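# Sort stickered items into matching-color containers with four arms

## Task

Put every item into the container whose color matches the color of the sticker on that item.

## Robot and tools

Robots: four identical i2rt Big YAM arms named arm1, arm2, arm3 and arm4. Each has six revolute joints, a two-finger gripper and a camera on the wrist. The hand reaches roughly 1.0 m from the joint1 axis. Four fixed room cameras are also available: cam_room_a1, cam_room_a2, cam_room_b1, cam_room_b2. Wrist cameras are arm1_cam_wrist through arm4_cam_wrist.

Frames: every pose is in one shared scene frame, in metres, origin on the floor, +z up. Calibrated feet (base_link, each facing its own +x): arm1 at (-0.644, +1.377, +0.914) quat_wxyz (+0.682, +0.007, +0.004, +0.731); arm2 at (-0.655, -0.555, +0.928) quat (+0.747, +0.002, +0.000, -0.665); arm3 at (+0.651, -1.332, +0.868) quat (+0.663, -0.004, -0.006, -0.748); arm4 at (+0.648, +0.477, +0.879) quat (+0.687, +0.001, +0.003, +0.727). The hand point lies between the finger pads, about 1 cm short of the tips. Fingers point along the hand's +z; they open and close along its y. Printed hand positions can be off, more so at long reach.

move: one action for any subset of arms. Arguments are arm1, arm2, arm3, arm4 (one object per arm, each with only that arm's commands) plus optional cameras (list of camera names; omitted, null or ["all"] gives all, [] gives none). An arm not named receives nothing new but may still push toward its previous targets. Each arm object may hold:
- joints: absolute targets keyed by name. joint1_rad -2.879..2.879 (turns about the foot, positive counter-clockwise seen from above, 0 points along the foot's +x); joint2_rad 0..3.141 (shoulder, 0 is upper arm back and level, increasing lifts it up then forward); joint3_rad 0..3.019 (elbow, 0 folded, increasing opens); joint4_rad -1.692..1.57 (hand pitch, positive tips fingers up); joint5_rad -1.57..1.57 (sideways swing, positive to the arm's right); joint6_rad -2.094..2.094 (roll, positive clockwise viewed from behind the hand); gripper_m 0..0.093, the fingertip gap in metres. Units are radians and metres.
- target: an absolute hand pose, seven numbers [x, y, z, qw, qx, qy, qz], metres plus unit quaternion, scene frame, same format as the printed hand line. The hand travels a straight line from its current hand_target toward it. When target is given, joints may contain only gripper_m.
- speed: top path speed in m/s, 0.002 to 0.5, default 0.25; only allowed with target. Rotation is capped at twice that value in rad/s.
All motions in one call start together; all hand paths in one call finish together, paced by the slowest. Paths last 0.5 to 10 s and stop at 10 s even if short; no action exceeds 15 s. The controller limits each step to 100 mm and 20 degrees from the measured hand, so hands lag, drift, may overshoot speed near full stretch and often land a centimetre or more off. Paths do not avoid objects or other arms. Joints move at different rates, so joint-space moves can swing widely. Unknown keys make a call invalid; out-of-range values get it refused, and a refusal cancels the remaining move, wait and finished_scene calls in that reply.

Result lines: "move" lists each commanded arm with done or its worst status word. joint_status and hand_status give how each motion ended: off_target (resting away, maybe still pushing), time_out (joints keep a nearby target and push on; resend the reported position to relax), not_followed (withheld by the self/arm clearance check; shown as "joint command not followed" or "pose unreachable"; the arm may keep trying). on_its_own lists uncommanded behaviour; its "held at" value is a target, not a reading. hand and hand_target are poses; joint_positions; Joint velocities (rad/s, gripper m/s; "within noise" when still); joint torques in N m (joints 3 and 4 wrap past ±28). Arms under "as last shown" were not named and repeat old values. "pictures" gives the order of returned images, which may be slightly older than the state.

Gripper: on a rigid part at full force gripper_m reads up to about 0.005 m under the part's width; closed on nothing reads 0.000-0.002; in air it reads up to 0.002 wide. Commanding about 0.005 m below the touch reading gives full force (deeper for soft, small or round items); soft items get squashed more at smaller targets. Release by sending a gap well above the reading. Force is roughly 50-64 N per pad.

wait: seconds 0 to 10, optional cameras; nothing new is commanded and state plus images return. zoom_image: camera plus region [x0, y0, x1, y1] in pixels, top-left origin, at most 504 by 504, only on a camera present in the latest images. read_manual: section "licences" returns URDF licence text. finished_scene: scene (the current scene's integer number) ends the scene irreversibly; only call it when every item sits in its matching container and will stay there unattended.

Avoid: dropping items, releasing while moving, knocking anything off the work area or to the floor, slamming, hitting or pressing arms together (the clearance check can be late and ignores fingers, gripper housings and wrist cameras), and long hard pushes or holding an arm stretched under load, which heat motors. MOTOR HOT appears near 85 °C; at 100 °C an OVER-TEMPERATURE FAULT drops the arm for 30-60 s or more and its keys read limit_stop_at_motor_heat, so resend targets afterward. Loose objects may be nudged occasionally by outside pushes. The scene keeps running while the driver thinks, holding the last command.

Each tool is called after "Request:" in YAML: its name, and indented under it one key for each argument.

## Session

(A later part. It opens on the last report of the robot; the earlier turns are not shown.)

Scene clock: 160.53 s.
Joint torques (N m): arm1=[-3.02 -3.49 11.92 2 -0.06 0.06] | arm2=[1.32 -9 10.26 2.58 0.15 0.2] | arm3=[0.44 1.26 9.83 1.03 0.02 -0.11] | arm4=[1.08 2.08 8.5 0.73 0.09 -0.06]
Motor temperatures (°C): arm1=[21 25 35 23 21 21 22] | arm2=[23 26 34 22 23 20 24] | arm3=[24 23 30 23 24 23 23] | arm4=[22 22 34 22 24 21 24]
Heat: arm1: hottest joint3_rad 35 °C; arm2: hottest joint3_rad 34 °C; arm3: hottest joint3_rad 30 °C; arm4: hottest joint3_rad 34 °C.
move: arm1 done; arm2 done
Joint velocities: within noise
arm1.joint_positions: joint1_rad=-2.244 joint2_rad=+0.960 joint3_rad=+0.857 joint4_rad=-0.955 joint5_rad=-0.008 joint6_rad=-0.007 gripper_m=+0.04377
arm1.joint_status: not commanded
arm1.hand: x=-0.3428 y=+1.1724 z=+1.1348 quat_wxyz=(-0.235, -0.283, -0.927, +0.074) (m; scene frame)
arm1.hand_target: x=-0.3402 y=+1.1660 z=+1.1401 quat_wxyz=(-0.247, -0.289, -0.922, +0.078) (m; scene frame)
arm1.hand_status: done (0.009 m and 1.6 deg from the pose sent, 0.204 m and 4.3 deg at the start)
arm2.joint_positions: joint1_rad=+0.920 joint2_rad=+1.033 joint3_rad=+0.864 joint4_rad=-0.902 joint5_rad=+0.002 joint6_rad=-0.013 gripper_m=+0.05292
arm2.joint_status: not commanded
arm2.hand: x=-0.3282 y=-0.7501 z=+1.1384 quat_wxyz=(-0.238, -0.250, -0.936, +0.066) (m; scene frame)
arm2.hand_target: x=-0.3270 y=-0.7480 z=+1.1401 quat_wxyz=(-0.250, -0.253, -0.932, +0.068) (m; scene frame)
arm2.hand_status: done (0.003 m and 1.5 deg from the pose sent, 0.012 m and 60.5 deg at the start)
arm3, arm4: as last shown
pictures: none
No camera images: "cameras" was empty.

Request:
move:
  arm2: {"target":[0.01,-0.946,1.12,-0.2497,-0.2533,-0.9321,0.0679],"speed":0.3}
  arm1: {"target":[0.01,0.923,1.12,-0.247,-0.2888,-0.9217,0.0774],"speed":0.3}
  cameras: []

Request:
move:
  arm2: {"target":[0.018,-0.950,1.035,-0.2497,-0.2533,-0.9321,0.0679],"speed":0.15}
  arm1: {"target":[0.018,0.918,1.035,-0.247,-0.2888,-0.9217,0.0774],"speed":0.15}
  cameras: ["arm1_cam_wrist","arm2_cam_wrist"]

Scene clock: 173.37 s.
Joint torques (N m): arm1=[-2.61 -20.37 17.65 0.83 0.04 0.07] | arm2=[1.14 -22.71 17.02 1.17 0.08 0.18] | arm3=[0.44 1.26 9.88 1.01 0.02 -0.11] | arm4=[1.08 2.37 8.51 0.81 0.05 -0.1]
Motor temperatures (°C): arm1=[21 25 36 23 21 21 22] | arm2=[23 26 34 22 22 20 24] | arm3=[24 23 30 23 24 23 23] | arm4=[22 22 34 22 24 21 24]
Heat: arm1: hottest joint3_rad 36 °C; arm2: hottest joint3_rad 34 °C; arm3: hottest joint3_rad 30 °C; arm4: hottest joint3_rad 34 °C.
move: arm1 off_target; arm2 off_target
Joint velocities: within noise
arm1.joint_positions: joint1_rad=-2.244 joint2_rad=+2.138 joint3_rad=+2.109 joint4_rad=-1.061 joint5_rad=-0.008 joint6_rad=-0.007 gripper_m=+0.04377
arm1.joint_status: not commanded
arm1.hand: x=+0.0000 y=+0.9353 z=+1.0873 quat_wxyz=(-0.221, -0.285, -0.930, +0.069) (m; scene frame)
arm1.hand_target: x=+0.0081 y=+0.9241 z=+1.1202 quat_wxyz=(-0.248, -0.289, -0.922, +0.078) (m; scene frame)
arm1.hand_status: off_target (0.036 m and 3.3 deg from the pose sent, 0.432 m and 1.7 deg at the start)
arm2.joint_positions: joint1_rad=+0.920 joint2_rad=+2.058 joint3_rad=+1.948 joint4_rad=-0.970 joint5_rad=+0.002 joint6_rad=-0.012 gripper_m=+0.05292
arm2.joint_status: not commanded
arm2.hand: x=-0.0061 y=-0.9404 z=+1.1023 quat_wxyz=(-0.234, -0.251, -0.937, +0.065) (m; scene frame)
arm2.hand_target: x=+0.0088 y=-0.9452 z=+1.1201 quat_wxyz=(-0.251, -0.253, -0.932, +0.068) (m; scene frame)
arm2.hand_status: off_target (0.025 m and 2.0 deg from the pose sent, 0.391 m and 1.5 deg at the start)
arm3, arm4: as last shown
pictures: none
No camera images: "cameras" was empty.

Scene clock: 174.70 s.
Joint torques (N m): arm1=[-1.96 -22.18 12.21 1.85 0.11 0.1] | arm2=[1.32 -23.71 10.99 2.59 0.1 0.19] | arm3=[0.56 1.2 9.85 1.05 0.03 -0.11] | arm4=[1.03 2.43 8.53 0.7 0.07 -0.09]
Motor temperatures (°C): arm1=[21 25 36 23 21 21 22] | arm2=[23 26 34 22 22 20 24] | arm3=[24 23 30 23 24 23 23] | arm4=[22 22 34 22 24 21 24]
Heat: arm1: hottest joint3_rad 36 °C; arm2: hottest joint3_rad 34 °C; arm3: hottest joint3_rad 30 °C; arm4: hottest joint3_rad 34 °C.
move: arm1 off_target; arm2 off_target
Joint velocities: within noise
arm1.joint_positions: joint1_rad=-2.244 joint2_rad=+2.204 joint3_rad=+2.048 joint4_rad=-0.911 joint5_rad=-0.008 joint6_rad=-0.006 gripper_m=+0.04377
arm1.joint_status: not commanded
arm1.hand: x=+0.0140 y=+0.9251 z=+1.0231 quat_wxyz=(-0.231, -0.284, -0.928, +0.072) (m; scene frame)
arm1.hand_target: x=+0.0176 y=+0.9181 z=+1.0353 quat_wxyz=(-0.247, -0.289, -0.922, +0.077) (m; scene frame)
arm1.hand_status: off_target (0.014 m and 2.1 deg from the pose sent, 0.058 m and 3.3 deg at the start)
arm2.joint_positions: joint1_rad=+0.920 joint2_rad=+2.133 joint3_rad=+1.913 joint4_rad=-0.829 joint5_rad=+0.002 joint6_rad=-0.012 gripper_m=+0.05292
arm2.joint_status: not commanded
arm2.hand: x=+0.0129 y=-0.9514 z=+1.0465 quat_wxyz=(-0.249, -0.250, -0.933, +0.069) (m; scene frame)
arm2.hand_target: x=+0.0177 y=-0.9498 z=+1.0352 quat_wxyz=(-0.250, -0.253, -0.932, +0.068) (m; scene frame)
arm2.hand_status: off_target (0.013 m and 0.5 deg from the pose sent, 0.072 m and 2.0 deg at the start)
arm3, arm4: as last shown
pictures: arm1_cam_wrist, arm2_cam_wrist
Images, in order (width x height): arm1_cam_wrist 672x504, arm2_cam_wrist 672x504.

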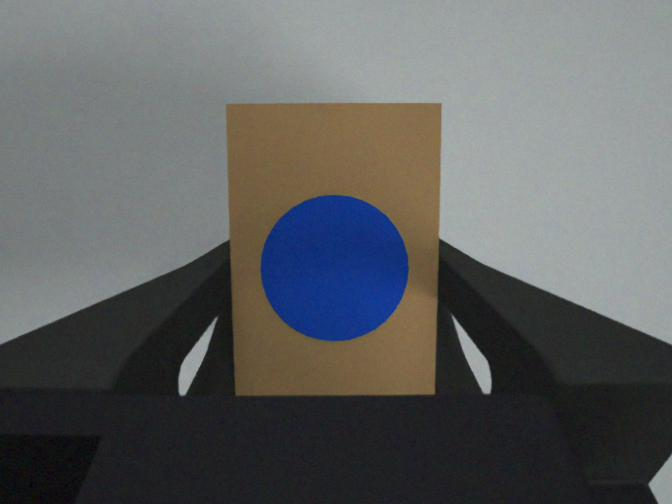

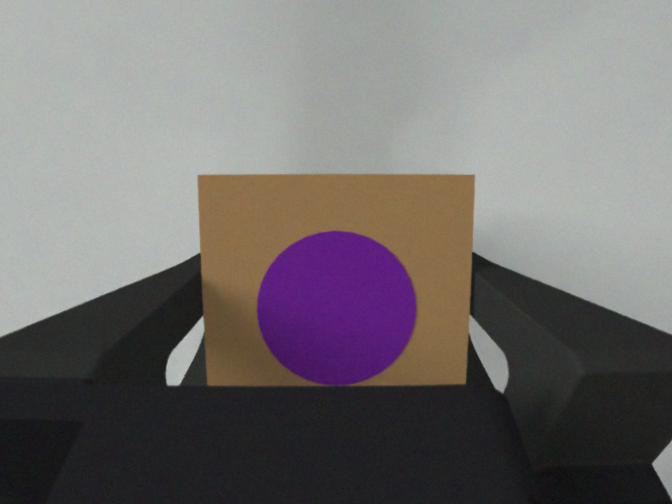

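Request:
move:
  arm2: {"target":[0.018,-0.950,1.018,-0.2497,-0.2533,-0.9321,0.0679],"speed":0.1}
  arm1: {"target":[0.016,0.916,1.018,-0.247,-0.2888,-0.9217,0.0774],"speed":0.1}
  cameras: []

Scene clock: 180.93 s.
Joint torques (N m): arm1=[-2.26 -20.66 11.67 1.87 0.02 0.09] | arm2=[1.2 -22.71 10.36 2.67 0.1 0.19] | arm3=[0.44 1.26 9.87 1.03 0.03 -0.11] | arm4=[1.03 2.43 8.58 0.76 0.11 -0.09]
Motor temperatures (°C): arm1=[21 26 35 23 21 21 22] | arm2=[23 26 34 22 22 20 24] | arm3=[24 23 30 23 24 23 23] | arm4=[22 22 34 22 24 21 24]
Heat: arm1: hottest joint3_rad 35 °C; arm2: hottest joint3_rad 34 °C; arm3: hottest joint3_rad 30 °C; arm4: hottest joint3_rad 34 °C.
move: arm1 done; arm2 off_target
Joint velocities: within noise
arm1.joint_positions: joint1_rad=-2.244 joint2_rad=+2.204 joint3_rad=+2.024 joint4_rad=-0.874 joint5_rad=-0.008 joint6_rad=-0.006 gripper_m=+0.04377
arm1.joint_status: not commanded
arm1.hand: x=+0.0152 y=+0.9242 z=+1.0161 quat_wxyz=(-0.238, -0.284, -0.926, +0.074) (m; scene frame)
arm1.hand_target: x=+0.0158 y=+0.9159 z=+1.0183 quat_wxyz=(-0.247, -0.289, -0.922, +0.077) (m; scene frame)
arm1.hand_status: done (0.008 m and 1.4 deg from the pose sent, 0.011 m and 2.1 deg at the start)
arm2.joint_positions: joint1_rad=+0.920 joint2_rad=+2.133 joint3_rad=+1.895 joint4_rad=-0.793 joint5_rad=+0.002 joint6_rad=-0.012 gripper_m=+0.05292
arm2.joint_status: not commanded
arm2.hand: x=+0.0147 y=-0.9525 z=+1.0419 quat_wxyz=(-0.257, -0.249, -0.931, +0.071) (m; scene frame)
arm2.hand_target: x=+0.0173 y=-0.9496 z=+1.0185 quat_wxyz=(-0.250, -0.253, -0.932, +0.068) (m; scene frame)
arm2.hand_status: off_target (0.024 m and 1.0 deg from the pose sent, 0.029 m and 0.5 deg at the start)
arm3, arm4: as last shown
pictures: none
No camera images: "cameras" was empty.

Request:
move:
  arm2: {"target":[0.016,-0.950,1.0,-0.2497,-0.2533,-0.9321,0.0679],"speed":0.1}
  arm1: {"target":[0.014,0.916,1.008,-0.247,-0.2888,-0.9217,0.0774],"speed":0.1}
  cameras: ["cam_room_b1","cam_room_b2"]

Scene clock: 188.57 s.
Joint torques (N m): arm1=[-3.08 -20.48 10.91 1.91 -0.04 0.09] | arm2=[1.2 -22.71 10.22 2.66 0.06 0.18] | arm3=[0.32 1.38 9.84 1.06 0.04 -0.12] | arm4=[0.91 2.49 8.53 0.87 0.06 -0.08]
Motor temperatures (°C): arm1=[21 27 35 23 21 21 22] | arm2=[23 26 33 22 22 20 24] | arm3=[24 23 30 23 24 23 23] | arm4=[22 22 34 22 24 21 24]
Heat: arm1: hottest joint3_rad 35 °C; arm2: hottest joint3_rad 33 °C; arm3: hottest joint3_rad 30 °C; arm4: hottest joint3_rad 34 °C.
move: arm1 done; arm2 off_target
Joint velocities: within noise
arm1.joint_positions: joint1_rad=-2.244 joint2_rad=+2.204 joint3_rad=+2.008 joint4_rad=-0.847 joint5_rad=-0.008 joint6_rad=-0.006 gripper_m=+0.04377
arm1.joint_status: not commanded
arm1.hand: x=+0.0159 y=+0.9237 z=+1.0111 quat_wxyz=(-0.242, -0.283, -0.925, +0.076) (m; scene frame)
arm1.hand_target: x=+0.0139 y=+0.9162 z=+1.0082 quat_wxyz=(-0.247, -0.289, -0.922, +0.077) (m; scene frame)
arm1.hand_status: done (0.009 m and 0.9 deg from the pose sent, 0.012 m and 1.4 deg at the start)
arm2.joint_positions: joint1_rad=+0.920 joint2_rad=+2.142 joint3_rad=+1.864 joint4_rad=-0.752 joint5_rad=+0.002 joint6_rad=-0.012 gripper_m=+0.05292
arm2.joint_status: not commanded
arm2.hand: x=+0.0138 y=-0.9518 z=+1.0247 quat_wxyz=(-0.257, -0.249, -0.931, +0.071) (m; scene frame)
arm2.hand_target: x=+0.0152 y=-0.9495 z=+1.0003 quat_wxyz=(-0.250, -0.253, -0.932, +0.068) (m; scene frame)
arm2.hand_status: off_target (0.025 m and 1.1 deg from the pose sent, 0.042 m and 1.0 deg at the start)
arm3, arm4: as last shown
pictures: cam_room_b1, cam_room_b2
Images, in order (width x height): cam_room_b1 672x504, cam_room_b2 672x504.

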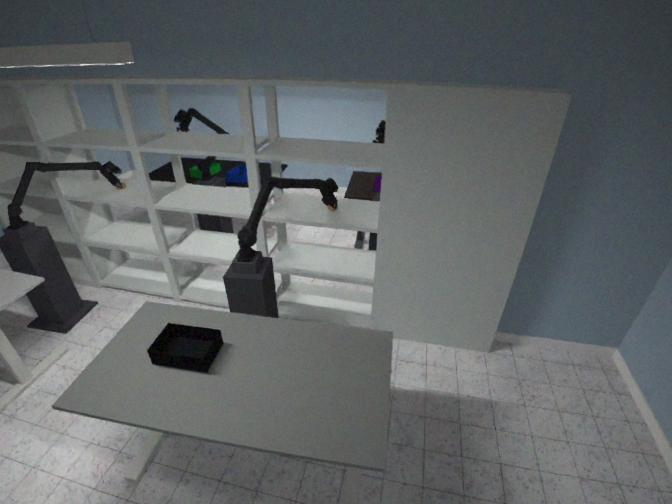

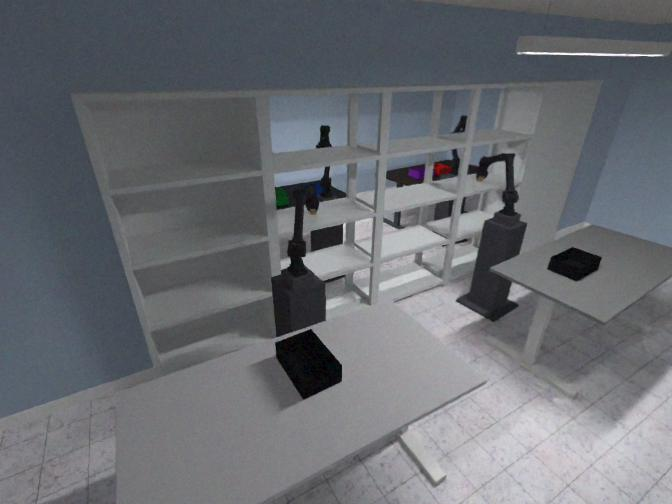

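Request:
move:
  arm2: {"target":[0.014,-0.950,0.985,-0.2497,-0.2533,-0.9321,0.0679],"speed":0.1}
  arm1: {"target":[0.012,0.916,0.997,-0.247,-0.2888,-0.9217,0.0774],"speed":0.1}
  cameras: []

Scene clock: 192.87 s.
Joint torques (N m): arm1=[-3.14 -20.25 9.72 1.98 0.02 0.06] | arm2=[1.03 -21.95 9.59 2.66 0.04 0.17] | arm3=[0.38 1.26 9.83 1.01 0.02 -0.11] | arm4=[0.97 2.37 8.58 0.79 0.08 -0.09]
Motor temperatures (°C): arm1=[21 27 35 23 21 21 22] | arm2=[23 26 33 22 22 20 24] | arm3=[24 23 31 23 24 23 23] | arm4=[22 22 34 22 24 21 24]
Heat: arm1: hottest joint3_rad 35 °C; arm2: hottest joint3_rad 33 °C; arm3: hottest joint3_rad 31 °C; arm4: hottest joint3_rad 34 °C.
move: arm1 off_target; arm2 off_target
Joint velocities: within noise
arm1.joint_positions: joint1_rad=-2.244 joint2_rad=+2.203 joint3_rad=+1.996 joint4_rad=-0.819 joint5_rad=-0.010 joint6_rad=-0.006 gripper_m=+0.04377
arm1.joint_status: not commanded
arm1.hand: x=+0.0180 y=+0.9223 z=+1.0099 quat_wxyz=(-0.251, -0.283, -0.923, +0.077) (m; scene frame)
arm1.hand_target: x=+0.0118 y=+0.9161 z=+0.9972 quat_wxyz=(-0.247, -0.289, -0.922, +0.077) (m; scene frame)
arm1.hand_status: off_target (0.016 m and 0.8 deg from the pose sent, 0.016 m and 0.9 deg at the start)
arm2.joint_positions: joint1_rad=+0.920 joint2_rad=+2.143 joint3_rad=+1.845 joint4_rad=-0.716 joint5_rad=+0.002 joint6_rad=-0.012 gripper_m=+0.05292
arm2.joint_status: not commanded
arm2.hand: x=+0.0150 y=-0.9525 z=+1.0189 quat_wxyz=(-0.265, -0.249, -0.929, +0.073) (m; scene frame)
arm2.hand_target: x=+0.0129 y=-0.9493 z=+0.9856 quat_wxyz=(-0.249, -0.253, -0.932, +0.068) (m; scene frame)
arm2.hand_status: off_target (0.034 m and 1.9 deg from the pose sent, 0.040 m and 1.1 deg at the start)
arm3, arm4: as last shown
pictures: none
No camera images: "cameras" was empty.

Request:
move:
  arm2: {"target":[0.014,-0.950,0.972,-0.2497,-0.2533,-0.9321,0.0679],"speed":0.1}
  arm1: {"joints":{"gripper_m":0.092}}
  cameras: ["arm1_cam_wrist","arm2_cam_wrist"]

Scene clock: 197.80 s.
Joint torques (N m): arm1=[-2.43 -20.72 10.85 1.83 -0.02 0.02] | arm2=[0.97 -21.07 8.96 2.66 0.04 0.16] | arm3=[0.44 1.2 9.85 1.06 0.03 -0.11] | arm4=[1.26 1.85 8.58 0.73 0.09 -0.08]
Motor temperatures (°C): arm1=[21 27 35 23 21 21 22] | arm2=[23 26 33 22 22 20 25] | arm3=[24 23 31 23 24 23 23] | arm4=[22 22 34 22 24 21 24]
Heat: arm1: hottest joint3_rad 35 °C; arm2: hottest joint3_rad 33 °C; arm3: hottest joint3_rad 31 °C; arm4: hottest joint3_rad 34 °C.
move: arm1 done; arm2 off_target
Joint velocities: within noise
arm1.joint_positions: joint1_rad=-2.251 joint2_rad=+2.203 joint3_rad=+1.982 joint4_rad=-0.814 joint5_rad=-0.008 joint6_rad=-0.003 gripper_m=+0.09196
arm1.joint_status: all done
arm1.hand: x=+0.0122 y=+0.9193 z=+1.0037 quat_wxyz=(-0.246, -0.287, -0.922, +0.077) (m; scene frame)
arm1.hand_target: x=+0.0119 y=+0.9162 z=+0.9971 quat_wxyz=(-0.247, -0.289, -0.922, +0.077) (m; scene frame)
arm1.hand_status: not commanded
arm2.joint_positions: joint1_rad=+0.920 joint2_rad=+2.143 joint3_rad=+1.836 joint4_rad=-0.688 joint5_rad=+0.002 joint6_rad=-0.012 gripper_m=+0.05292
arm2.joint_status: not commanded
arm2.hand: x=+0.0177 y=-0.9541 z=+1.0184 quat_wxyz=(-0.274, -0.248, -0.926, +0.076) (m; scene frame)
arm2.hand_target: x=+0.0121 y=-0.9489 z=+0.9730 quat_wxyz=(-0.249, -0.253, -0.932, +0.068) (m; scene frame)
arm2.hand_status: off_target (0.047 m and 3.0 deg from the pose sent, 0.047 m and 1.9 deg at the start)
arm3, arm4: as last shown
pictures: arm1_cam_wrist, arm2_cam_wrist
Images, in order (width x height): arm1_cam_wrist 672x504, arm2_cam_wrist 672x504.

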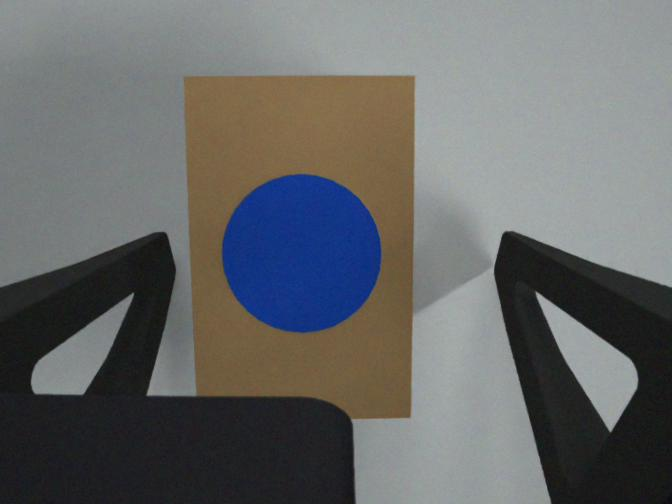

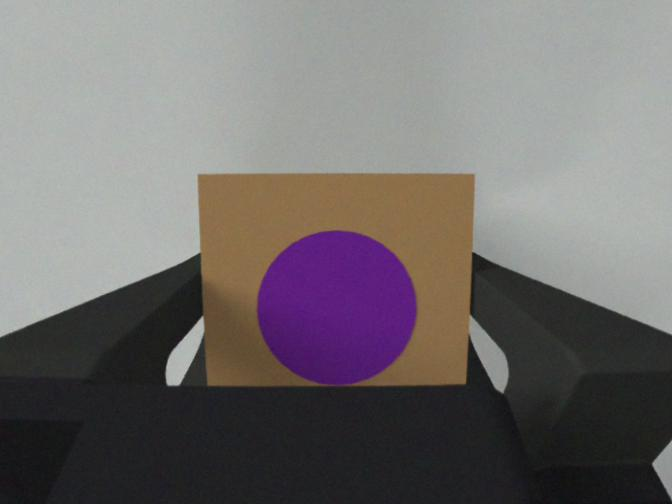

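Request:
move:
  arm2: {"target":[0.014,-0.951,1.0,-0.2497,-0.2533,-0.9321,0.0679],"speed":0.1,"joints":{"gripper_m":0.092}}
  arm1: {"target":[0.006,0.922,1.12,-0.247,-0.2888,-0.9217,0.0774],"speed":0.15}
  cameras: ["arm1_cam_wrist","arm2_cam_wrist"]

Scene clock: 202.77 s.
Joint torques (N m): arm1=[-2.67 -21.71 16.47 0.59 -0.04 0.03] | arm2=[1.03 -23.18 13.01 0.58 -0.09 0.1] | arm3=[0.38 1.2 9.83 1.05 0.02 -0.11] | arm4=[0.97 2.37 8.4 0.8 0.05 -0.1]
Motor temperatures (°C): arm1=[21 27 35 23 21 21 22] | arm2=[23 26 33 22 22 20 24] | arm3=[24 23 31 23 24 23 23] | arm4=[22 22 34 22 24 21 24]
Heat: arm1: hottest joint3_rad 35 °C; arm2: hottest joint3_rad 33 °C; arm3: hottest joint3_rad 31 °C; arm4: hottest joint3_rad 34 °C.
move: arm1 off_target; arm2 done
Joint velocities: within noise
arm1.joint_positions: joint1_rad=-2.251 joint2_rad=+2.140 joint3_rad=+2.112 joint4_rad=-1.056 joint5_rad=-0.009 joint6_rad=-0.003 gripper_m=+0.09196
arm1.joint_status: not commanded
arm1.hand: x=-0.0019 y=+0.9299 z=+1.0875 quat_wxyz=(-0.223, -0.290, -0.928, +0.070) (m; scene frame)
arm1.hand_target: x=+0.0048 y=+0.9230 z=+1.1199 quat_wxyz=(-0.247, -0.289, -0.922, +0.078) (m; scene frame)
arm1.hand_status: off_target (0.034 m and 3.0 deg from the pose sent, 0.117 m and 0.2 deg at the start)
arm2.joint_positions: joint1_rad=+0.919 joint2_rad=+2.146 joint3_rad=+1.825 joint4_rad=-0.697 joint5_rad=+0.004 joint6_rad=-0.007 gripper_m=+0.09193
arm2.joint_status: all done
arm2.hand: x=+0.0122 y=-0.9522 z=+1.0094 quat_wxyz=(-0.263, -0.252, -0.929, +0.073) (m; scene frame)
arm2.hand_target: x=+0.0138 y=-0.9509 z=+1.0000 quat_wxyz=(-0.250, -0.253, -0.932, +0.068) (m; scene frame)
arm2.hand_status: done (0.010 m and 1.7 deg from the pose sent, 0.019 m and 3.1 deg at the start)
arm3.joint_positions: joint1_rad=-1.978 joint2_rad=+0.604 joint3_rad=+1.325 joint4_rad=-1.594 joint5_rad=+0.000 joint6_rad=+0.006 gripper_m=+0.09402
arm3.joint_status: not commanded
arm3.hand: x=+0.4834 y=-1.2273 z=+1.3311 quat_wxyz=(+0.082, -0.907, +0.250, +0.328) (m; scene frame)
arm3.hand_target: x=+0.4882 y=-1.2274 z=+1.3420 quat_wxyz=(+0.088, -0.903, +0.252, +0.338) (m; scene frame)
arm3.hand_status: not commanded
arm4.joint_positions: joint1_rad=+0.904 joint2_rad=+0.597 joint3_rad=+1.331 joint4_rad=-1.589 joint5_rad=+0.000 joint6_rad=+0.013 gripper_m=+0.09401
arm4.joint_status: not commanded
arm4.hand: x=+0.4933 y=+0.5892 z=+1.3493 quat_wxyz=(-0.101, +0.891, -0.288, -0.336) (m; scene frame)
arm4.hand_target: x=+0.4949 y=+0.5873 z=+1.3556 quat_wxyz=(-0.103, +0.892, -0.281, -0.338) (m; scene frame)
arm4.hand_status: not commanded
pictures: arm1_cam_wrist, arm2_cam_wrist
Images, in order (width x height): arm1_cam_wrist 672x504, arm2_cam_wrist 672x504.

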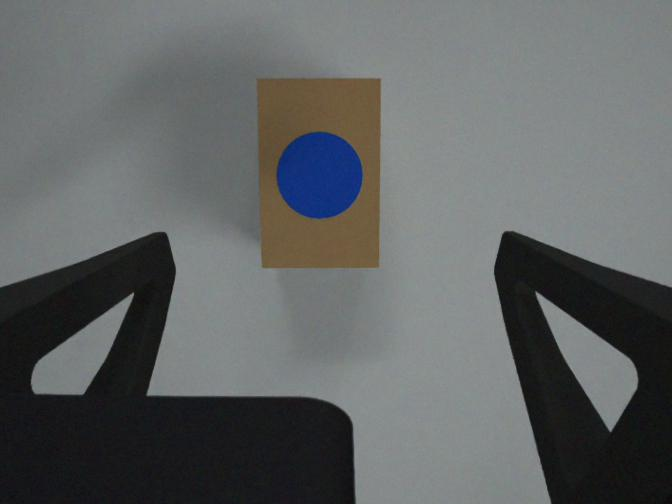

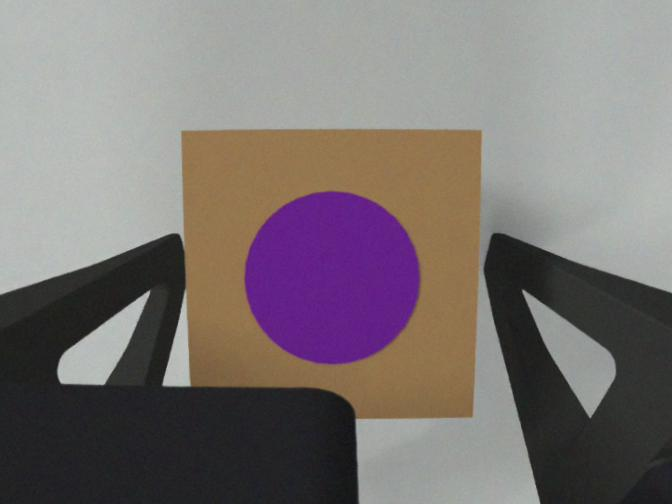

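Request:
move:
  arm2: {"target":[0.006,-0.947,1.12,-0.2497,-0.2533,-0.9321,0.0679],"speed":0.15}
  arm1: {"target":[-0.34,1.166,1.15,-0.247,-0.2888,-0.9217,0.0774],"speed":0.4}
  cameras: ["arm2_cam_wrist"]

Scene clock: 209.70 s.
Joint torques (N m): arm1=[-2.78 -2.96 11.9 0.65 -0.05 0.06] | arm2=[0.97 -25 15.87 1.09 -0.1 0.1] | arm3=[0.56 1.26 9.88 1.05 0.02 -0.1] | arm4=[1.2 2.26 8.69 0.72 0.07 -0.07]
Motor temperatures (°C): arm1=[21 27 35 23 21 21 22] | arm2=[23 27 34 22 22 20 24] | arm3=[24 23 31 23 24 23 23] | arm4=[22 22 35 22 24 21 24]
Heat: arm1: hottest joint3_rad 35 °C; arm2: hottest joint3_rad 34 °C; arm3: hottest joint3_rad 31 °C; arm4: hottest joint3_rad 35 °C.
move: arm1 done; arm2 off_target
Joint velocities: within noise
arm1.joint_positions: joint1_rad=-2.251 joint2_rad=+0.949 joint3_rad=+0.883 joint4_rad=-0.951 joint5_rad=-0.009 joint6_rad=-0.003 gripper_m=+0.09196
arm1.joint_status: not commanded
arm1.hand: x=-0.3390 y=+1.1669 z=+1.1526 quat_wxyz=(-0.254, -0.287, -0.920, +0.080) (m; scene frame)
arm1.hand_target: x=-0.3400 y=+1.1661 z=+1.1500 quat_wxyz=(-0.247, -0.289, -0.922, +0.077) (m; scene frame)
arm1.hand_status: done (0.003 m and 0.9 deg from the pose sent, 0.417 m and 3.0 deg at the start)
arm2.joint_positions: joint1_rad=+0.919 joint2_rad=+2.072 joint3_rad=+1.948 joint4_rad=-0.965 joint5_rad=+0.004 joint6_rad=-0.006 gripper_m=+0.09193
arm2.joint_status: not commanded
arm2.hand: x=-0.0052 y=-0.9423 z=+1.0929 quat_wxyz=(-0.230, -0.255, -0.937, +0.064) (m; scene frame)
arm2.hand_target: x=+0.0048 y=-0.9463 z=+1.1201 quat_wxyz=(-0.250, -0.253, -0.932, +0.068) (m; scene frame)
arm2.hand_status: off_target (0.030 m and 2.4 deg from the pose sent, 0.111 m and 1.7 deg at the start)
arm3, arm4: as last shown
pictures: arm2_cam_wrist
Images, in order (width x height): arm2_cam_wrist 672x504.

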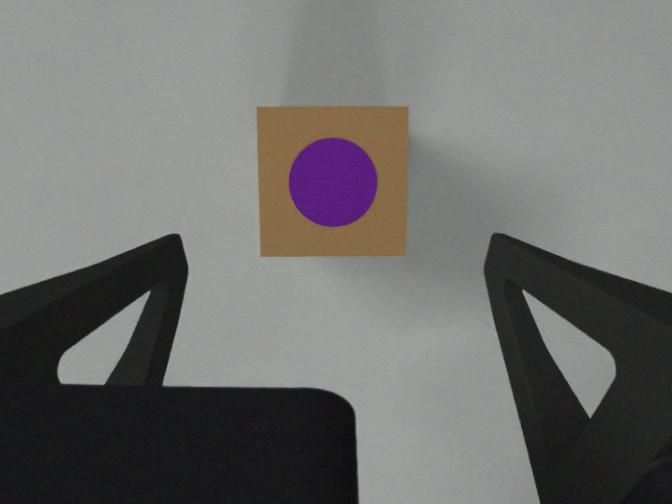

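Request:
move:
  arm2: {"target":[-0.327,-0.748,1.15,-0.2497,-0.2533,-0.9321,0.0679],"speed":0.4}
  arm1: {"joints":{"joint2_rad":0.6,"joint3_rad":1.35,"joint4_rad":-1.6,"joint5_rad":0,"joint6_rad":0}}
  arm3: {"target":[0.323,-1.14,1.13,-0.0679,0.9321,-0.2533,-0.2497],"speed":0.4}
  arm4: {"target":[0.336,0.694,1.13,-0.0774,0.9217,-0.2888,-0.247],"speed":0.4}
  cameras: []

Request:
move:
  arm2: {"joints":{"joint2_rad":0.6,"joint3_rad":1.35,"joint4_rad":-1.6,"joint5_rad":0,"joint6_rad":0}}
  arm3: {"target":[0.006,-0.95,1.13,-0.0679,0.9321,-0.2533,-0.2497],"speed":0.35}
  arm4: {"target":[0.01,0.94,1.13,-0.0774,0.9217,-0.2888,-0.247],"speed":0.35}
  cameras: ["arm3_cam_wrist","arm4_cam_wrist"]

Scene clock: 222.07 s.
Joint torques (N m): arm1=[-1.79 3.25 9.39 1.06 0.12 0.1] | arm2=[1.49 -6.01 10.47 1.25 0.09 0.15] | arm3=[2.26 -7.47 9.4 1.59 0.12 0] | arm4=[0.97 -7.12 9.46 1.4 0.19 -0.03]
Motor temperatures (°C): arm1=[21 26 35 23 21 21 22] | arm2=[23 27 36 22 22 20 24] | arm3=[24 23 31 23 24 23 23] | arm4=[22 22 34 22 24 21 24]
Heat: arm1: hottest joint3_rad 35 °C; arm2: hottest joint3_rad 36 °C; arm3: hottest joint3_rad 31 °C; arm4: hottest joint3_rad 34 °C.
move: arm1 done; arm2 off_target; arm3 done; arm4 off_target
Joint velocities: within noise
arm1.joint_positions: joint1_rad=-2.251 joint2_rad=+0.603 joint3_rad=+1.346 joint4_rad=-1.589 joint5_rad=-0.002 joint6_rad=-0.003 gripper_m=+0.09196
arm1.joint_status: all done
arm1.hand: x=-0.4787 y=+1.2654 z=+1.3870 quat_wxyz=(-0.331, -0.279, -0.895, +0.107) (m; scene frame)
arm1.hand_target: x=-0.4819 y=+1.2663 z=+1.3874 quat_wxyz=(-0.329, -0.283, -0.894, +0.108) (m; scene frame)
arm1.hand_status: not commanded
arm2.joint_positions: joint1_rad=+0.919 joint2_rad=+0.998 joint3_rad=+0.886 joint4_rad=-0.895 joint5_rad=+0.004 joint6_rad=-0.006 gripper_m=+0.09193
arm2.joint_status: not commanded
arm2.hand: x=-0.3250 y=-0.7532 z=+1.1633 quat_wxyz=(-0.268, -0.252, -0.927, +0.074) (m; scene frame)
arm2.hand_target: x=-0.3272 y=-0.7480 z=+1.1504 quat_wxyz=(-0.250, -0.253, -0.932, +0.068) (m; scene frame)
arm2.hand_status: off_target (0.014 m and 2.3 deg from the pose sent, 0.380 m and 2.4 deg at the start)
arm3.joint_positions: joint1_rad=-1.976 joint2_rad=+1.001 joint3_rad=+0.973 joint4_rad=-1.035 joint5_rad=+0.017 joint6_rad=+0.006 gripper_m=+0.09402
arm3.joint_status: not commanded
arm3.hand: x=+0.3272 y=-1.1364 z=+1.1249 quat_wxyz=(+0.066, -0.934, +0.258, +0.238) (m; scene frame)
arm3.hand_target: x=+0.3231 y=-1.1399 z=+1.1301 quat_wxyz=(+0.068, -0.932, +0.253, +0.250) (m; scene frame)
arm3.hand_status: done (0.007 m and 1.5 deg from the pose sent, 0.272 m and 9.5 deg at the start)
arm4.joint_positions: joint1_rad=+0.909 joint2_rad=+1.014 joint3_rad=+0.936 joint4_rad=-1.005 joint5_rad=+0.006 joint6_rad=+0.013 gripper_m=+0.09401
arm4.joint_status: not commanded
arm4.hand: x=+0.3412 y=+0.6931 z=+1.1211 quat_wxyz=(-0.071, +0.924, -0.297, -0.232) (m; scene frame)
arm4.hand_target: x=+0.3361 y=+0.6938 z=+1.1300 quat_wxyz=(-0.077, +0.922, -0.289, -0.247) (m; scene frame)
arm4.hand_status: off_target (0.010 m and 2.1 deg from the pose sent, 0.289 m and 11.1 deg at the start)
pictures: none
No camera images: "cameras" was empty.

Scene clock: 224.23 s.
Joint torques (N m): arm1=[-1.79 3.6 9.28 1.16 0.1 0.09] | arm2=[1.44 0.73 8.79 1.48 -0.19 0.12] | arm3=[1.44 -23.82 14.13 0.58 -0.07 -0.13] | arm4=[0.44 -23.59 12.77 0.47 -0.07 -0.09]
Motor temperatures (°C): arm1=[21 26 35 23 21 21 22] | arm2=[23 27 36 22 22 20 24] | arm3=[24 23 31 23 24 23 23] | arm4=[22 22 35 22 24 21 24]
Heat: arm1: hottest joint3_rad 35 °C; arm2: hottest joint3_rad 36 °C; arm3: hottest joint3_rad 31 °C; arm4: hottest joint3_rad 35 °C.
move: arm2 done; arm3 off_target; arm4 off_target
Joint velocities: within noise
arm1: as last shown
arm2.joint_positions: joint1_rad=+0.919 joint2_rad=+0.603 joint3_rad=+1.353 joint4_rad=-1.585 joint5_rad=+0.003 joint6_rad=-0.006 gripper_m=+0.09193
arm2.joint_status: all done
arm2.hand: x=-0.4906 y=-0.6560 z=+1.4077 quat_wxyz=(-0.347, -0.245, -0.900, +0.096) (m; scene frame)
arm2.hand_target: x=-0.4923 y=-0.6522 z=+1.4041 quat_wxyz=(-0.341, -0.244, -0.904, +0.090) (m; scene frame)
arm2.hand_status: not commanded
arm3.joint_positions: joint1_rad=-1.976 joint2_rad=+1.996 joint3_rad=+2.029 joint4_rad=-1.118 joint5_rad=+0.015 joint6_rad=+0.005 gripper_m=+0.09402
arm3.joint_status: not commanded
arm3.hand: x=+0.0152 y=-0.9561 z=+1.1044 quat_wxyz=(+0.063, -0.937, +0.258, +0.228) (m; scene frame)
arm3.hand_target: x=+0.0072 y=-0.9506 z=+1.1299 quat_wxyz=(+0.068, -0.932, +0.253, +0.250) (m; scene frame)
arm3.hand_status: off_target (0.028 m and 2.6 deg from the pose sent, 0.371 m and 1.5 deg at the start)
arm4.joint_positions: joint1_rad=+0.894 joint2_rad=+2.134 joint3_rad=+2.237 joint4_rad=-1.175 joint5_rad=-0.001 joint6_rad=-0.005 gripper_m=+0.09401
arm4.joint_status: not commanded
arm4.hand: x=+0.0152 y=+0.9309 z=+1.1184 quat_wxyz=(-0.073, +0.923, -0.294, -0.237) (m; scene frame)
arm4.hand_target: x=+0.0107 y=+0.9395 z=+1.1299 quat_wxyz=(-0.078, +0.922, -0.289, -0.248) (m; scene frame)
arm4.hand_status: off_target (0.016 m and 1.4 deg from the pose sent, 0.413 m and 2.1 deg at the start)
pictures: arm3_cam_wrist, arm4_cam_wrist
Images, in order (width x height): arm3_cam_wrist 672x504, arm4_cam_wrist 672x504.

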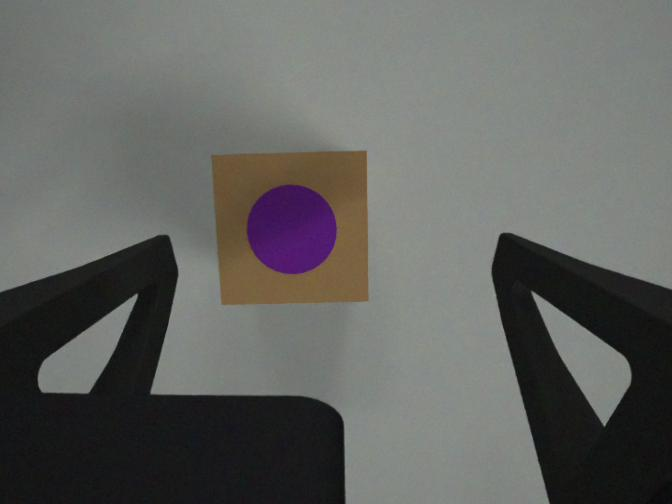

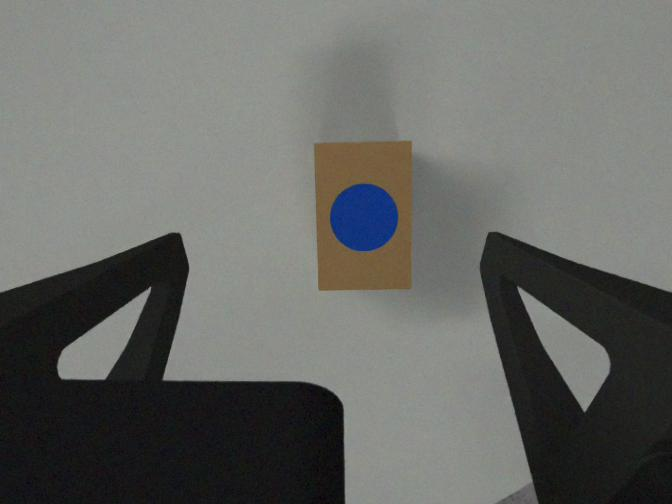

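Request:
move:
  arm3: {"target":[0.0,-0.968,1.09,-0.0679,0.9321,-0.2533,-0.2497],"speed":0.2}
  arm4: {"target":[0.015,0.95,1.09,-0.0774,0.9217,-0.2888,-0.247],"speed":0.2}
  cameras: ["arm3_cam_wrist","arm4_cam_wrist"]

Scene clock: 233.13 s.
Joint torques (N m): arm1=[-2.26 4.01 9.4 1.02 0.1 0.07] | arm2=[1.61 0.85 8.79 1.47 -0.18 0.12] | arm3=[2.2 -24.53 9.29 1.55 0.14 0.03] | arm4=[0.85 -24.35 9.52 1.33 -0.04 -0.07]
Motor temperatures (°C): arm1=[21 26 35 23 21 21 22] | arm2=[23 27 35 22 22 20 24] | arm3=[24 24 30 23 24 23 23] | arm4=[22 22 34 22 24 21 24]
Heat: arm1: hottest joint3_rad 35 °C; arm2: hottest joint3_rad 35 °C; arm3: hottest joint3_rad 30 °C; arm4: hottest joint3_rad 34 °C.
move: arm3 done; arm4 done
Joint velocities: within noise
arm1, arm2: as last shown
arm3.joint_positions: joint1_rad=-1.961 joint2_rad=+1.994 joint3_rad=+1.966 joint4_rad=-1.031 joint5_rad=+0.023 joint6_rad=+0.013 gripper_m=+0.09402
arm3.joint_status: not commanded
arm3.hand: x=+0.0060 y=-0.9622 z=+1.0846 quat_wxyz=(+0.067, -0.934, +0.255, +0.240) (m; scene frame)
arm3.hand_target: x=+0.0001 y=-0.9681 z=+1.0899 quat_wxyz=(+0.068, -0.932, +0.253, +0.250) (m; scene frame)
arm3.hand_status: done (0.010 m and 1.1 deg from the pose sent, 0.024 m and 2.6 deg at the start)
arm4.joint_positions: joint1_rad=+0.876 joint2_rad=+2.134 joint3_rad=+2.174 joint4_rad=-1.098 joint5_rad=-0.009 joint6_rad=-0.019 gripper_m=+0.09401
arm4.joint_status: not commanded
arm4.hand: x=+0.0190 y=+0.9444 z=+1.0963 quat_wxyz=(-0.076, +0.921, -0.295, -0.243) (m; scene frame)
arm4.hand_target: x=+0.0153 y=+0.9499 z=+1.0901 quat_wxyz=(-0.078, +0.922, -0.289, -0.247) (m; scene frame)
arm4.hand_status: done (0.009 m and 0.8 deg from the pose sent, 0.034 m and 1.4 deg at the start)
pictures: arm3_cam_wrist, arm4_cam_wrist
Images, in order (width x height): arm3_cam_wrist 672x504, arm4_cam_wrist 672x504.

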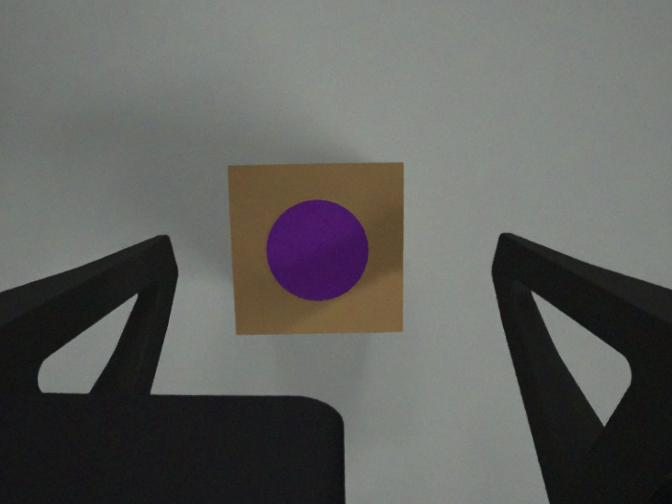

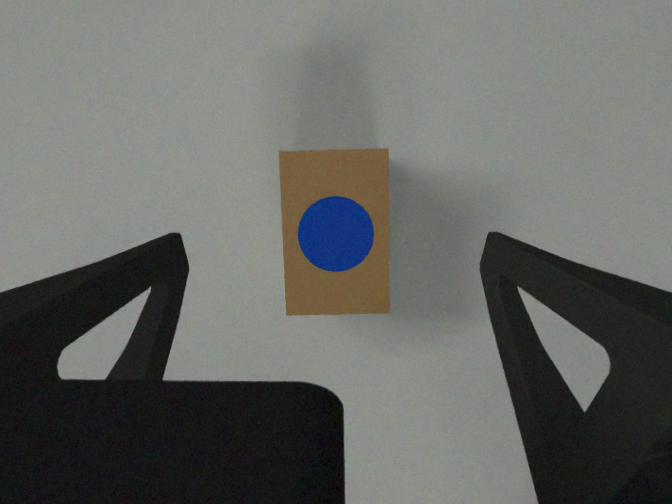

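Request:
move:
  arm3: {"target":[0.005,-0.970,1.03,-0.0679,0.9321,-0.2533,-0.2497],"speed":0.15}
  arm4: {"target":[0.017,0.947,1.03,-0.0774,0.9217,-0.2888,-0.247],"speed":0.15}
  cameras: ["arm3_cam_wrist","arm4_cam_wrist"]

Scene clock: 240.37 s.
Joint torques (N m): arm1=[-2.26 3.49 9.4 1.14 0.08 0.08] | arm2=[1.55 0.73 8.81 1.5 -0.18 0.13] | arm3=[2.08 -23.71 9.07 1.55 0.1 0] | arm4=[1.08 -24.82 9.5 1.35 -0.05 -0.09]
Motor temperatures (°C): arm1=[21 25 34 23 21 21 22] | arm2=[23 26 34 22 22 20 23] | arm3=[24 25 30 23 24 23 23] | arm4=[22 22 34 22 24 21 24]
Heat: arm1: hottest joint3_rad 34 °C; arm2: hottest joint3_rad 34 °C; arm3: hottest joint3_rad 30 °C; arm4: hottest joint3_rad 34 °C.
move: arm3 done; arm4 done
Joint velocities: within noise
arm1, arm2: as last shown
arm3.joint_positions: joint1_rad=-1.961 joint2_rad=+1.991 joint3_rad=+1.814 joint4_rad=-0.875 joint5_rad=+0.023 joint6_rad=+0.013 gripper_m=+0.09402
arm3.joint_status: not commanded
arm3.hand: x=+0.0106 y=-0.9654 z=+1.0297 quat_wxyz=(+0.068, -0.933, +0.255, +0.244) (m; scene frame)
arm3.hand_target: x=+0.0050 y=-0.9700 z=+1.0301 quat_wxyz=(+0.068, -0.932, +0.253, +0.250) (m; scene frame)
arm3.hand_status: done (0.007 m and 0.7 deg from the pose sent, 0.055 m and 1.1 deg at the start)
arm4.joint_positions: joint1_rad=+0.876 joint2_rad=+2.134 joint3_rad=+2.014 joint4_rad=-0.939 joint5_rad=-0.009 joint6_rad=-0.019 gripper_m=+0.09401
arm4.joint_status: not commanded
arm4.hand: x=+0.0209 y=+0.9426 z=+1.0350 quat_wxyz=(-0.076, +0.921, -0.294, -0.243) (m; scene frame)
arm4.hand_target: x=+0.0172 y=+0.9470 z=+1.0301 quat_wxyz=(-0.078, +0.922, -0.289, -0.247) (m; scene frame)
arm4.hand_status: done (0.008 m and 0.8 deg from the pose sent, 0.066 m and 0.8 deg at the start)
pictures: arm3_cam_wrist, arm4_cam_wrist
Images, in order (width x height): arm3_cam_wrist 672x504, arm4_cam_wrist 672x504.

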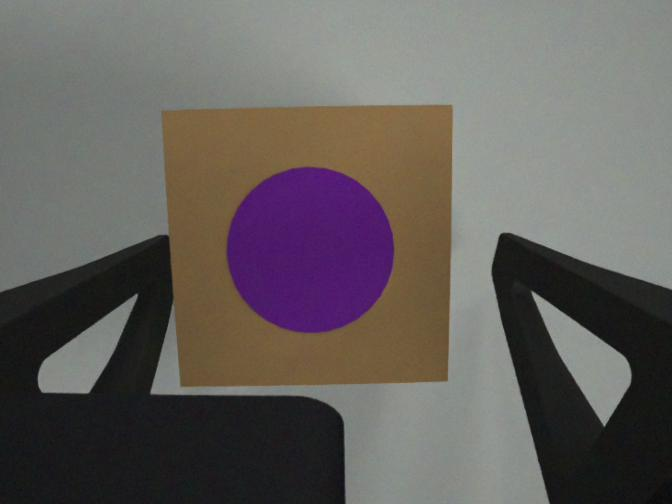

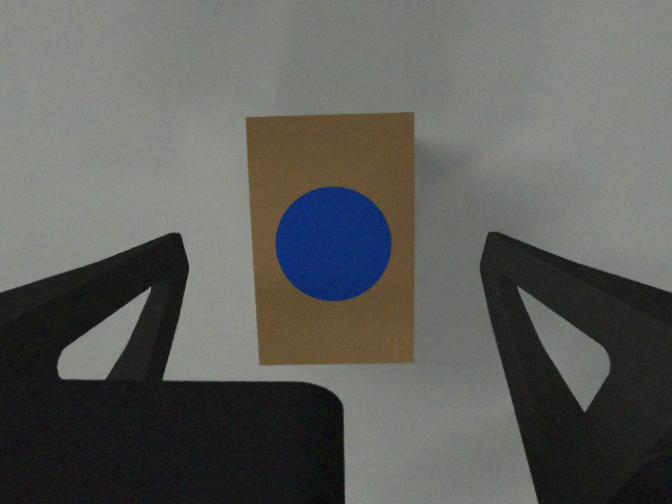

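Request:
move:
  arm3: {"target":[0.001,-0.978,1.03,-0.0679,0.9321,-0.2533,-0.2497],"speed":0.1}
  arm4: {"target":[0.015,0.948,0.992,-0.0774,0.9217,-0.2888,-0.247],"speed":0.1}
  cameras: ["arm3_cam_wrist"]

Scene clock: 248.83 s.
Joint torques (N m): arm1=[-1.49 3.66 9.43 1.07 0.07 0.02] | arm2=[1.44 0.67 8.76 1.51 -0.19 0.13] | arm3=[2.49 -23.77 8.96 1.62 0.14 0.02] | arm4=[0.56 -22.77 8.96 1.42 -0.02 -0.09]
Motor temperatures (°C): arm1=[21 25 34 23 21 21 22] | arm2=[23 26 34 22 22 20 23] | arm3=[24 26 30 23 24 23 23] | arm4=[22 23 34 22 24 21 24]
Heat: arm1: hottest joint3_rad 34 °C; arm2: hottest joint3_rad 34 °C; arm3: hottest joint3_rad 30 °C; arm4: hottest joint3_rad 34 °C.
move: arm3 done; arm4 off_target
Joint velocities: within noise
arm1, arm2: as last shown
arm3.joint_positions: joint1_rad=-1.951 joint2_rad=+1.991 joint3_rad=+1.814 joint4_rad=-0.875 joint5_rad=+0.029 joint6_rad=+0.023 gripper_m=+0.09402
arm3.joint_status: not commanded
arm3.hand: x=+0.0073 y=-0.9712 z=+1.0298 quat_wxyz=(+0.068, -0.933, +0.256, +0.244) (m; scene frame)
arm3.hand_target: x=+0.0010 y=-0.9781 z=+1.0301 quat_wxyz=(+0.068, -0.932, +0.253, +0.250) (m; scene frame)
arm3.hand_status: done (0.009 m and 0.7 deg from the pose sent, 0.016 m and 0.7 deg at the start)
arm4.joint_positions: joint1_rad=+0.876 joint2_rad=+2.141 joint3_rad=+1.960 joint4_rad=-0.855 joint5_rad=-0.009 joint6_rad=-0.019 gripper_m=+0.09401
arm4.joint_status: not commanded
arm4.hand: x=+0.0179 y=+0.9445 z=+1.0128 quat_wxyz=(-0.079, +0.919, -0.293, -0.253) (m; scene frame)
arm4.hand_target: x=+0.0156 y=+0.9476 z=+0.9923 quat_wxyz=(-0.077, +0.922, -0.289, -0.247) (m; scene frame)
arm4.hand_status: off_target (0.021 m and 1.0 deg from the pose sent, 0.044 m and 0.8 deg at the start)
pictures: arm3_cam_wrist
Images, in order (width x height): arm3_cam_wrist 672x504.

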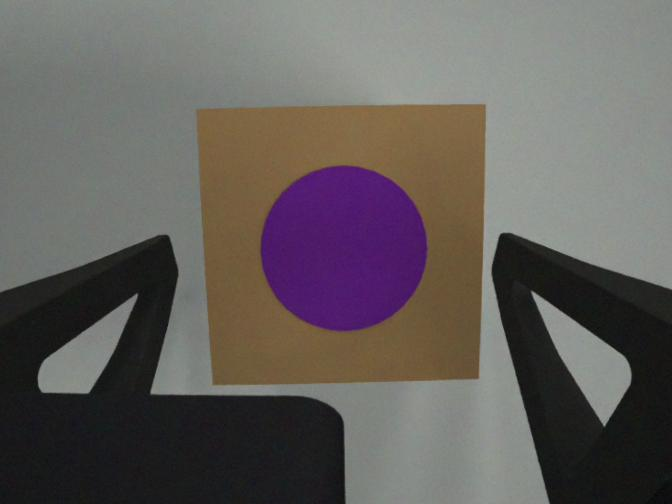

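Request:
move:
  arm3: {"target":[0.0015,-0.9755,0.99,-0.0679,0.9321,-0.2533,-0.2497],"speed":0.1}
  arm4: {"joints":{"gripper_m":0.036}}
  cameras: ["arm3_cam_wrist","arm4_cam_wrist"]

Scene clock: 253.37 s.
Joint torques (N m): arm1=[-2.26 3.78 9.26 1.07 0.11 0.06] | arm2=[1.49 0.73 8.77 1.52 -0.19 0.13] | arm3=[2.08 -21.13 7.36 1.69 0.05 -0.03] | arm4=[0.91 -22.77 8.94 1.4 -0.02 -0.08]
Motor temperatures (°C): arm1=[21 25 34 23 21 21 22] | arm2=[23 26 34 22 22 20 23] | arm3=[24 26 30 23 24 23 23] | arm4=[22 23 35 22 24 21 24]
Heat: arm1: hottest joint3_rad 34 °C; arm2: hottest joint3_rad 34 °C; arm3: hottest joint3_rad 30 °C; arm4: hottest joint3_rad 35 °C.
move: arm3 off_target; arm4 off_target
Joint velocities: within noise
arm1, arm2: as last shown
arm3.joint_positions: joint1_rad=-1.951 joint2_rad=+1.988 joint3_rad=+1.767 joint4_rad=-0.784 joint5_rad=+0.029 joint6_rad=+0.025 gripper_m=+0.09400
arm3.joint_status: not commanded
arm3.hand: x=+0.0026 y=-0.9687 z=+1.0194 quat_wxyz=(+0.073, -0.927, +0.255, +0.265) (m; scene frame)
arm3.hand_target: x=+0.0023 y=-0.9759 z=+0.9904 quat_wxyz=(+0.068, -0.932, +0.253, +0.250) (m; scene frame)
arm3.hand_status: off_target (0.030 m and 2.0 deg from the pose sent, 0.040 m and 0.7 deg at the start)
arm4.joint_positions: joint1_rad=+0.876 joint2_rad=+2.141 joint3_rad=+1.960 joint4_rad=-0.855 joint5_rad=-0.009 joint6_rad=-0.021 gripper_m=+0.04426
arm4.joint_status: gripper_m off_target (ended at +0.04428, target +0.03600)
arm4.hand: x=+0.0179 y=+0.9445 z=+1.0128 quat_wxyz=(-0.079, +0.919, -0.293, -0.253) (m; scene frame)
arm4.hand_target: x=+0.0157 y=+0.9476 z=+0.9923 quat_wxyz=(-0.077, +0.922, -0.289, -0.247) (m; scene frame)
arm4.hand_status: not commanded
pictures: arm3_cam_wrist, arm4_cam_wrist
Images, in order (width x height): arm3_cam_wrist 672x504, arm4_cam_wrist 672x504.

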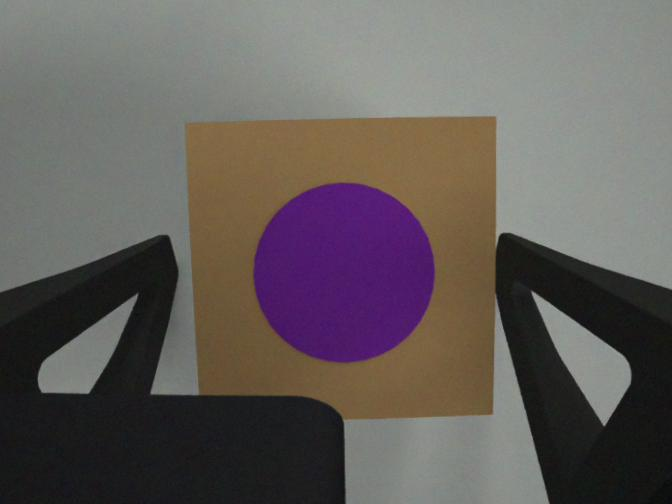

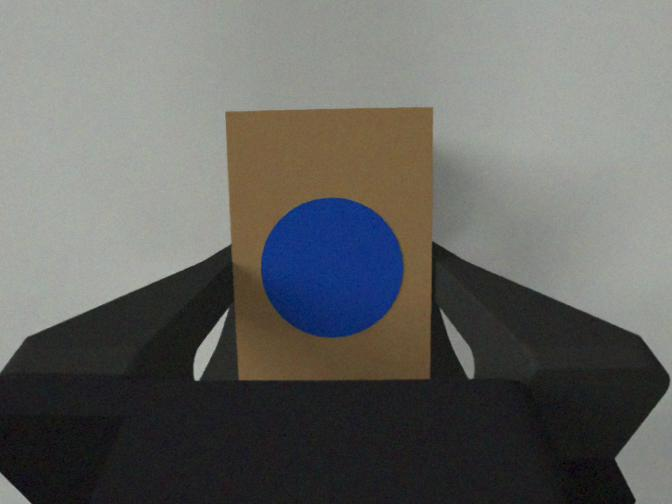

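Request:
move:
  arm3: {"joints":{"gripper_m":0.047}}
  arm4: {"target":[0.012,0.95,1.12,-0.0774,0.9217,-0.2888,-0.247],"speed":0.15}
  cameras: ["arm3_cam_wrist","arm4_cam_wrist"]

Scene clock: 260.70 s.
Joint torques (N m): arm1=[-2.26 3.49 9.32 1.17 0.06 0.09] | arm2=[1.55 0.73 8.79 1.52 -0.19 0.12] | arm3=[1.55 -21.13 7.5 1.28 0.25 -0.04] | arm4=[1.2 -23.71 12.44 0.5 -0.02 -0.06]
Motor temperatures (°C): arm1=[21 25 33 23 21 21 22] | arm2=[23 26 33 22 22 20 23] | arm3=[24 26 30 23 24 23 23] | arm4=[22 24 35 22 24 21 25]
Heat: arm1: hottest joint3_rad 33 °C; arm2: hottest joint3_rad 33 °C; arm3: hottest joint3_rad 30 °C; arm4: hottest joint3_rad 35 °C.
move: arm3 off_target; arm4 off_target
Joint velocities: within noise
arm1, arm2: as last shown
arm3.joint_positions: joint1_rad=-1.945 joint2_rad=+1.988 joint3_rad=+1.766 joint4_rad=-0.774 joint5_rad=+0.024 joint6_rad=+0.026 gripper_m=+0.05285
arm3.joint_status: gripper_m off_target (ended at +0.05289, target +0.04700)
arm3.hand: x=-0.0015 y=-0.9726 z=+1.0200 quat_wxyz=(+0.071, -0.927, +0.252, +0.270) (m; scene frame)
arm3.hand_target: x=+0.0023 y=-0.9759 z=+0.9904 quat_wxyz=(+0.068, -0.932, +0.253, +0.249) (m; scene frame)
arm3.hand_status: not commanded
arm4.joint_positions: joint1_rad=+0.876 joint2_rad=+2.142 joint3_rad=+2.238 joint4_rad=-1.160 joint5_rad=-0.009 joint6_rad=-0.021 gripper_m=+0.04426
arm4.joint_status: not commanded
arm4.hand: x=+0.0195 y=+0.9441 z=+1.1147 quat_wxyz=(-0.075, +0.922, -0.294, -0.240) (m; scene frame)
arm4.hand_target: x=+0.0125 y=+0.9497 z=+1.1200 quat_wxyz=(-0.078, +0.922, -0.289, -0.248) (m; scene frame)
arm4.hand_status: off_target (0.011 m and 1.0 deg from the pose sent, 0.108 m and 0.9 deg at the start)
pictures: arm3_cam_wrist, arm4_cam_wrist
Images, in order (width x height): arm3_cam_wrist 672x504, arm4_cam_wrist 672x504.

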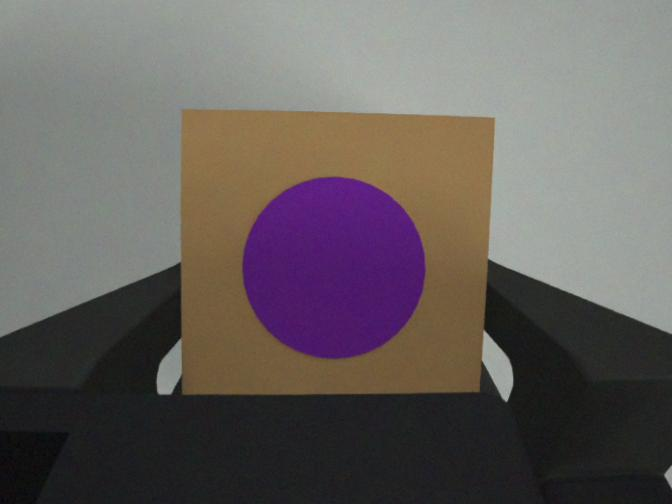

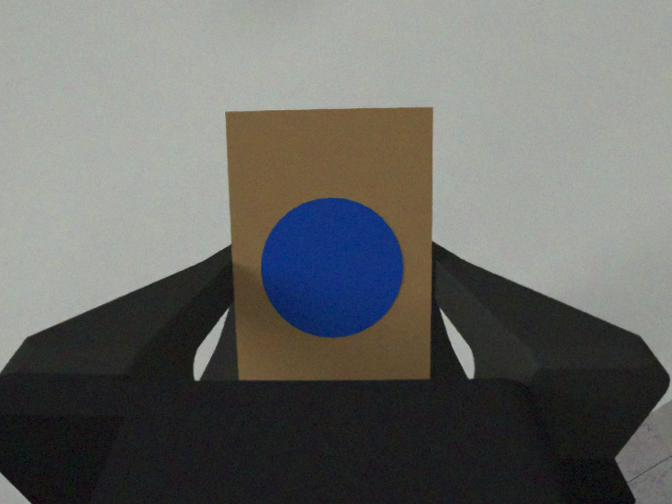

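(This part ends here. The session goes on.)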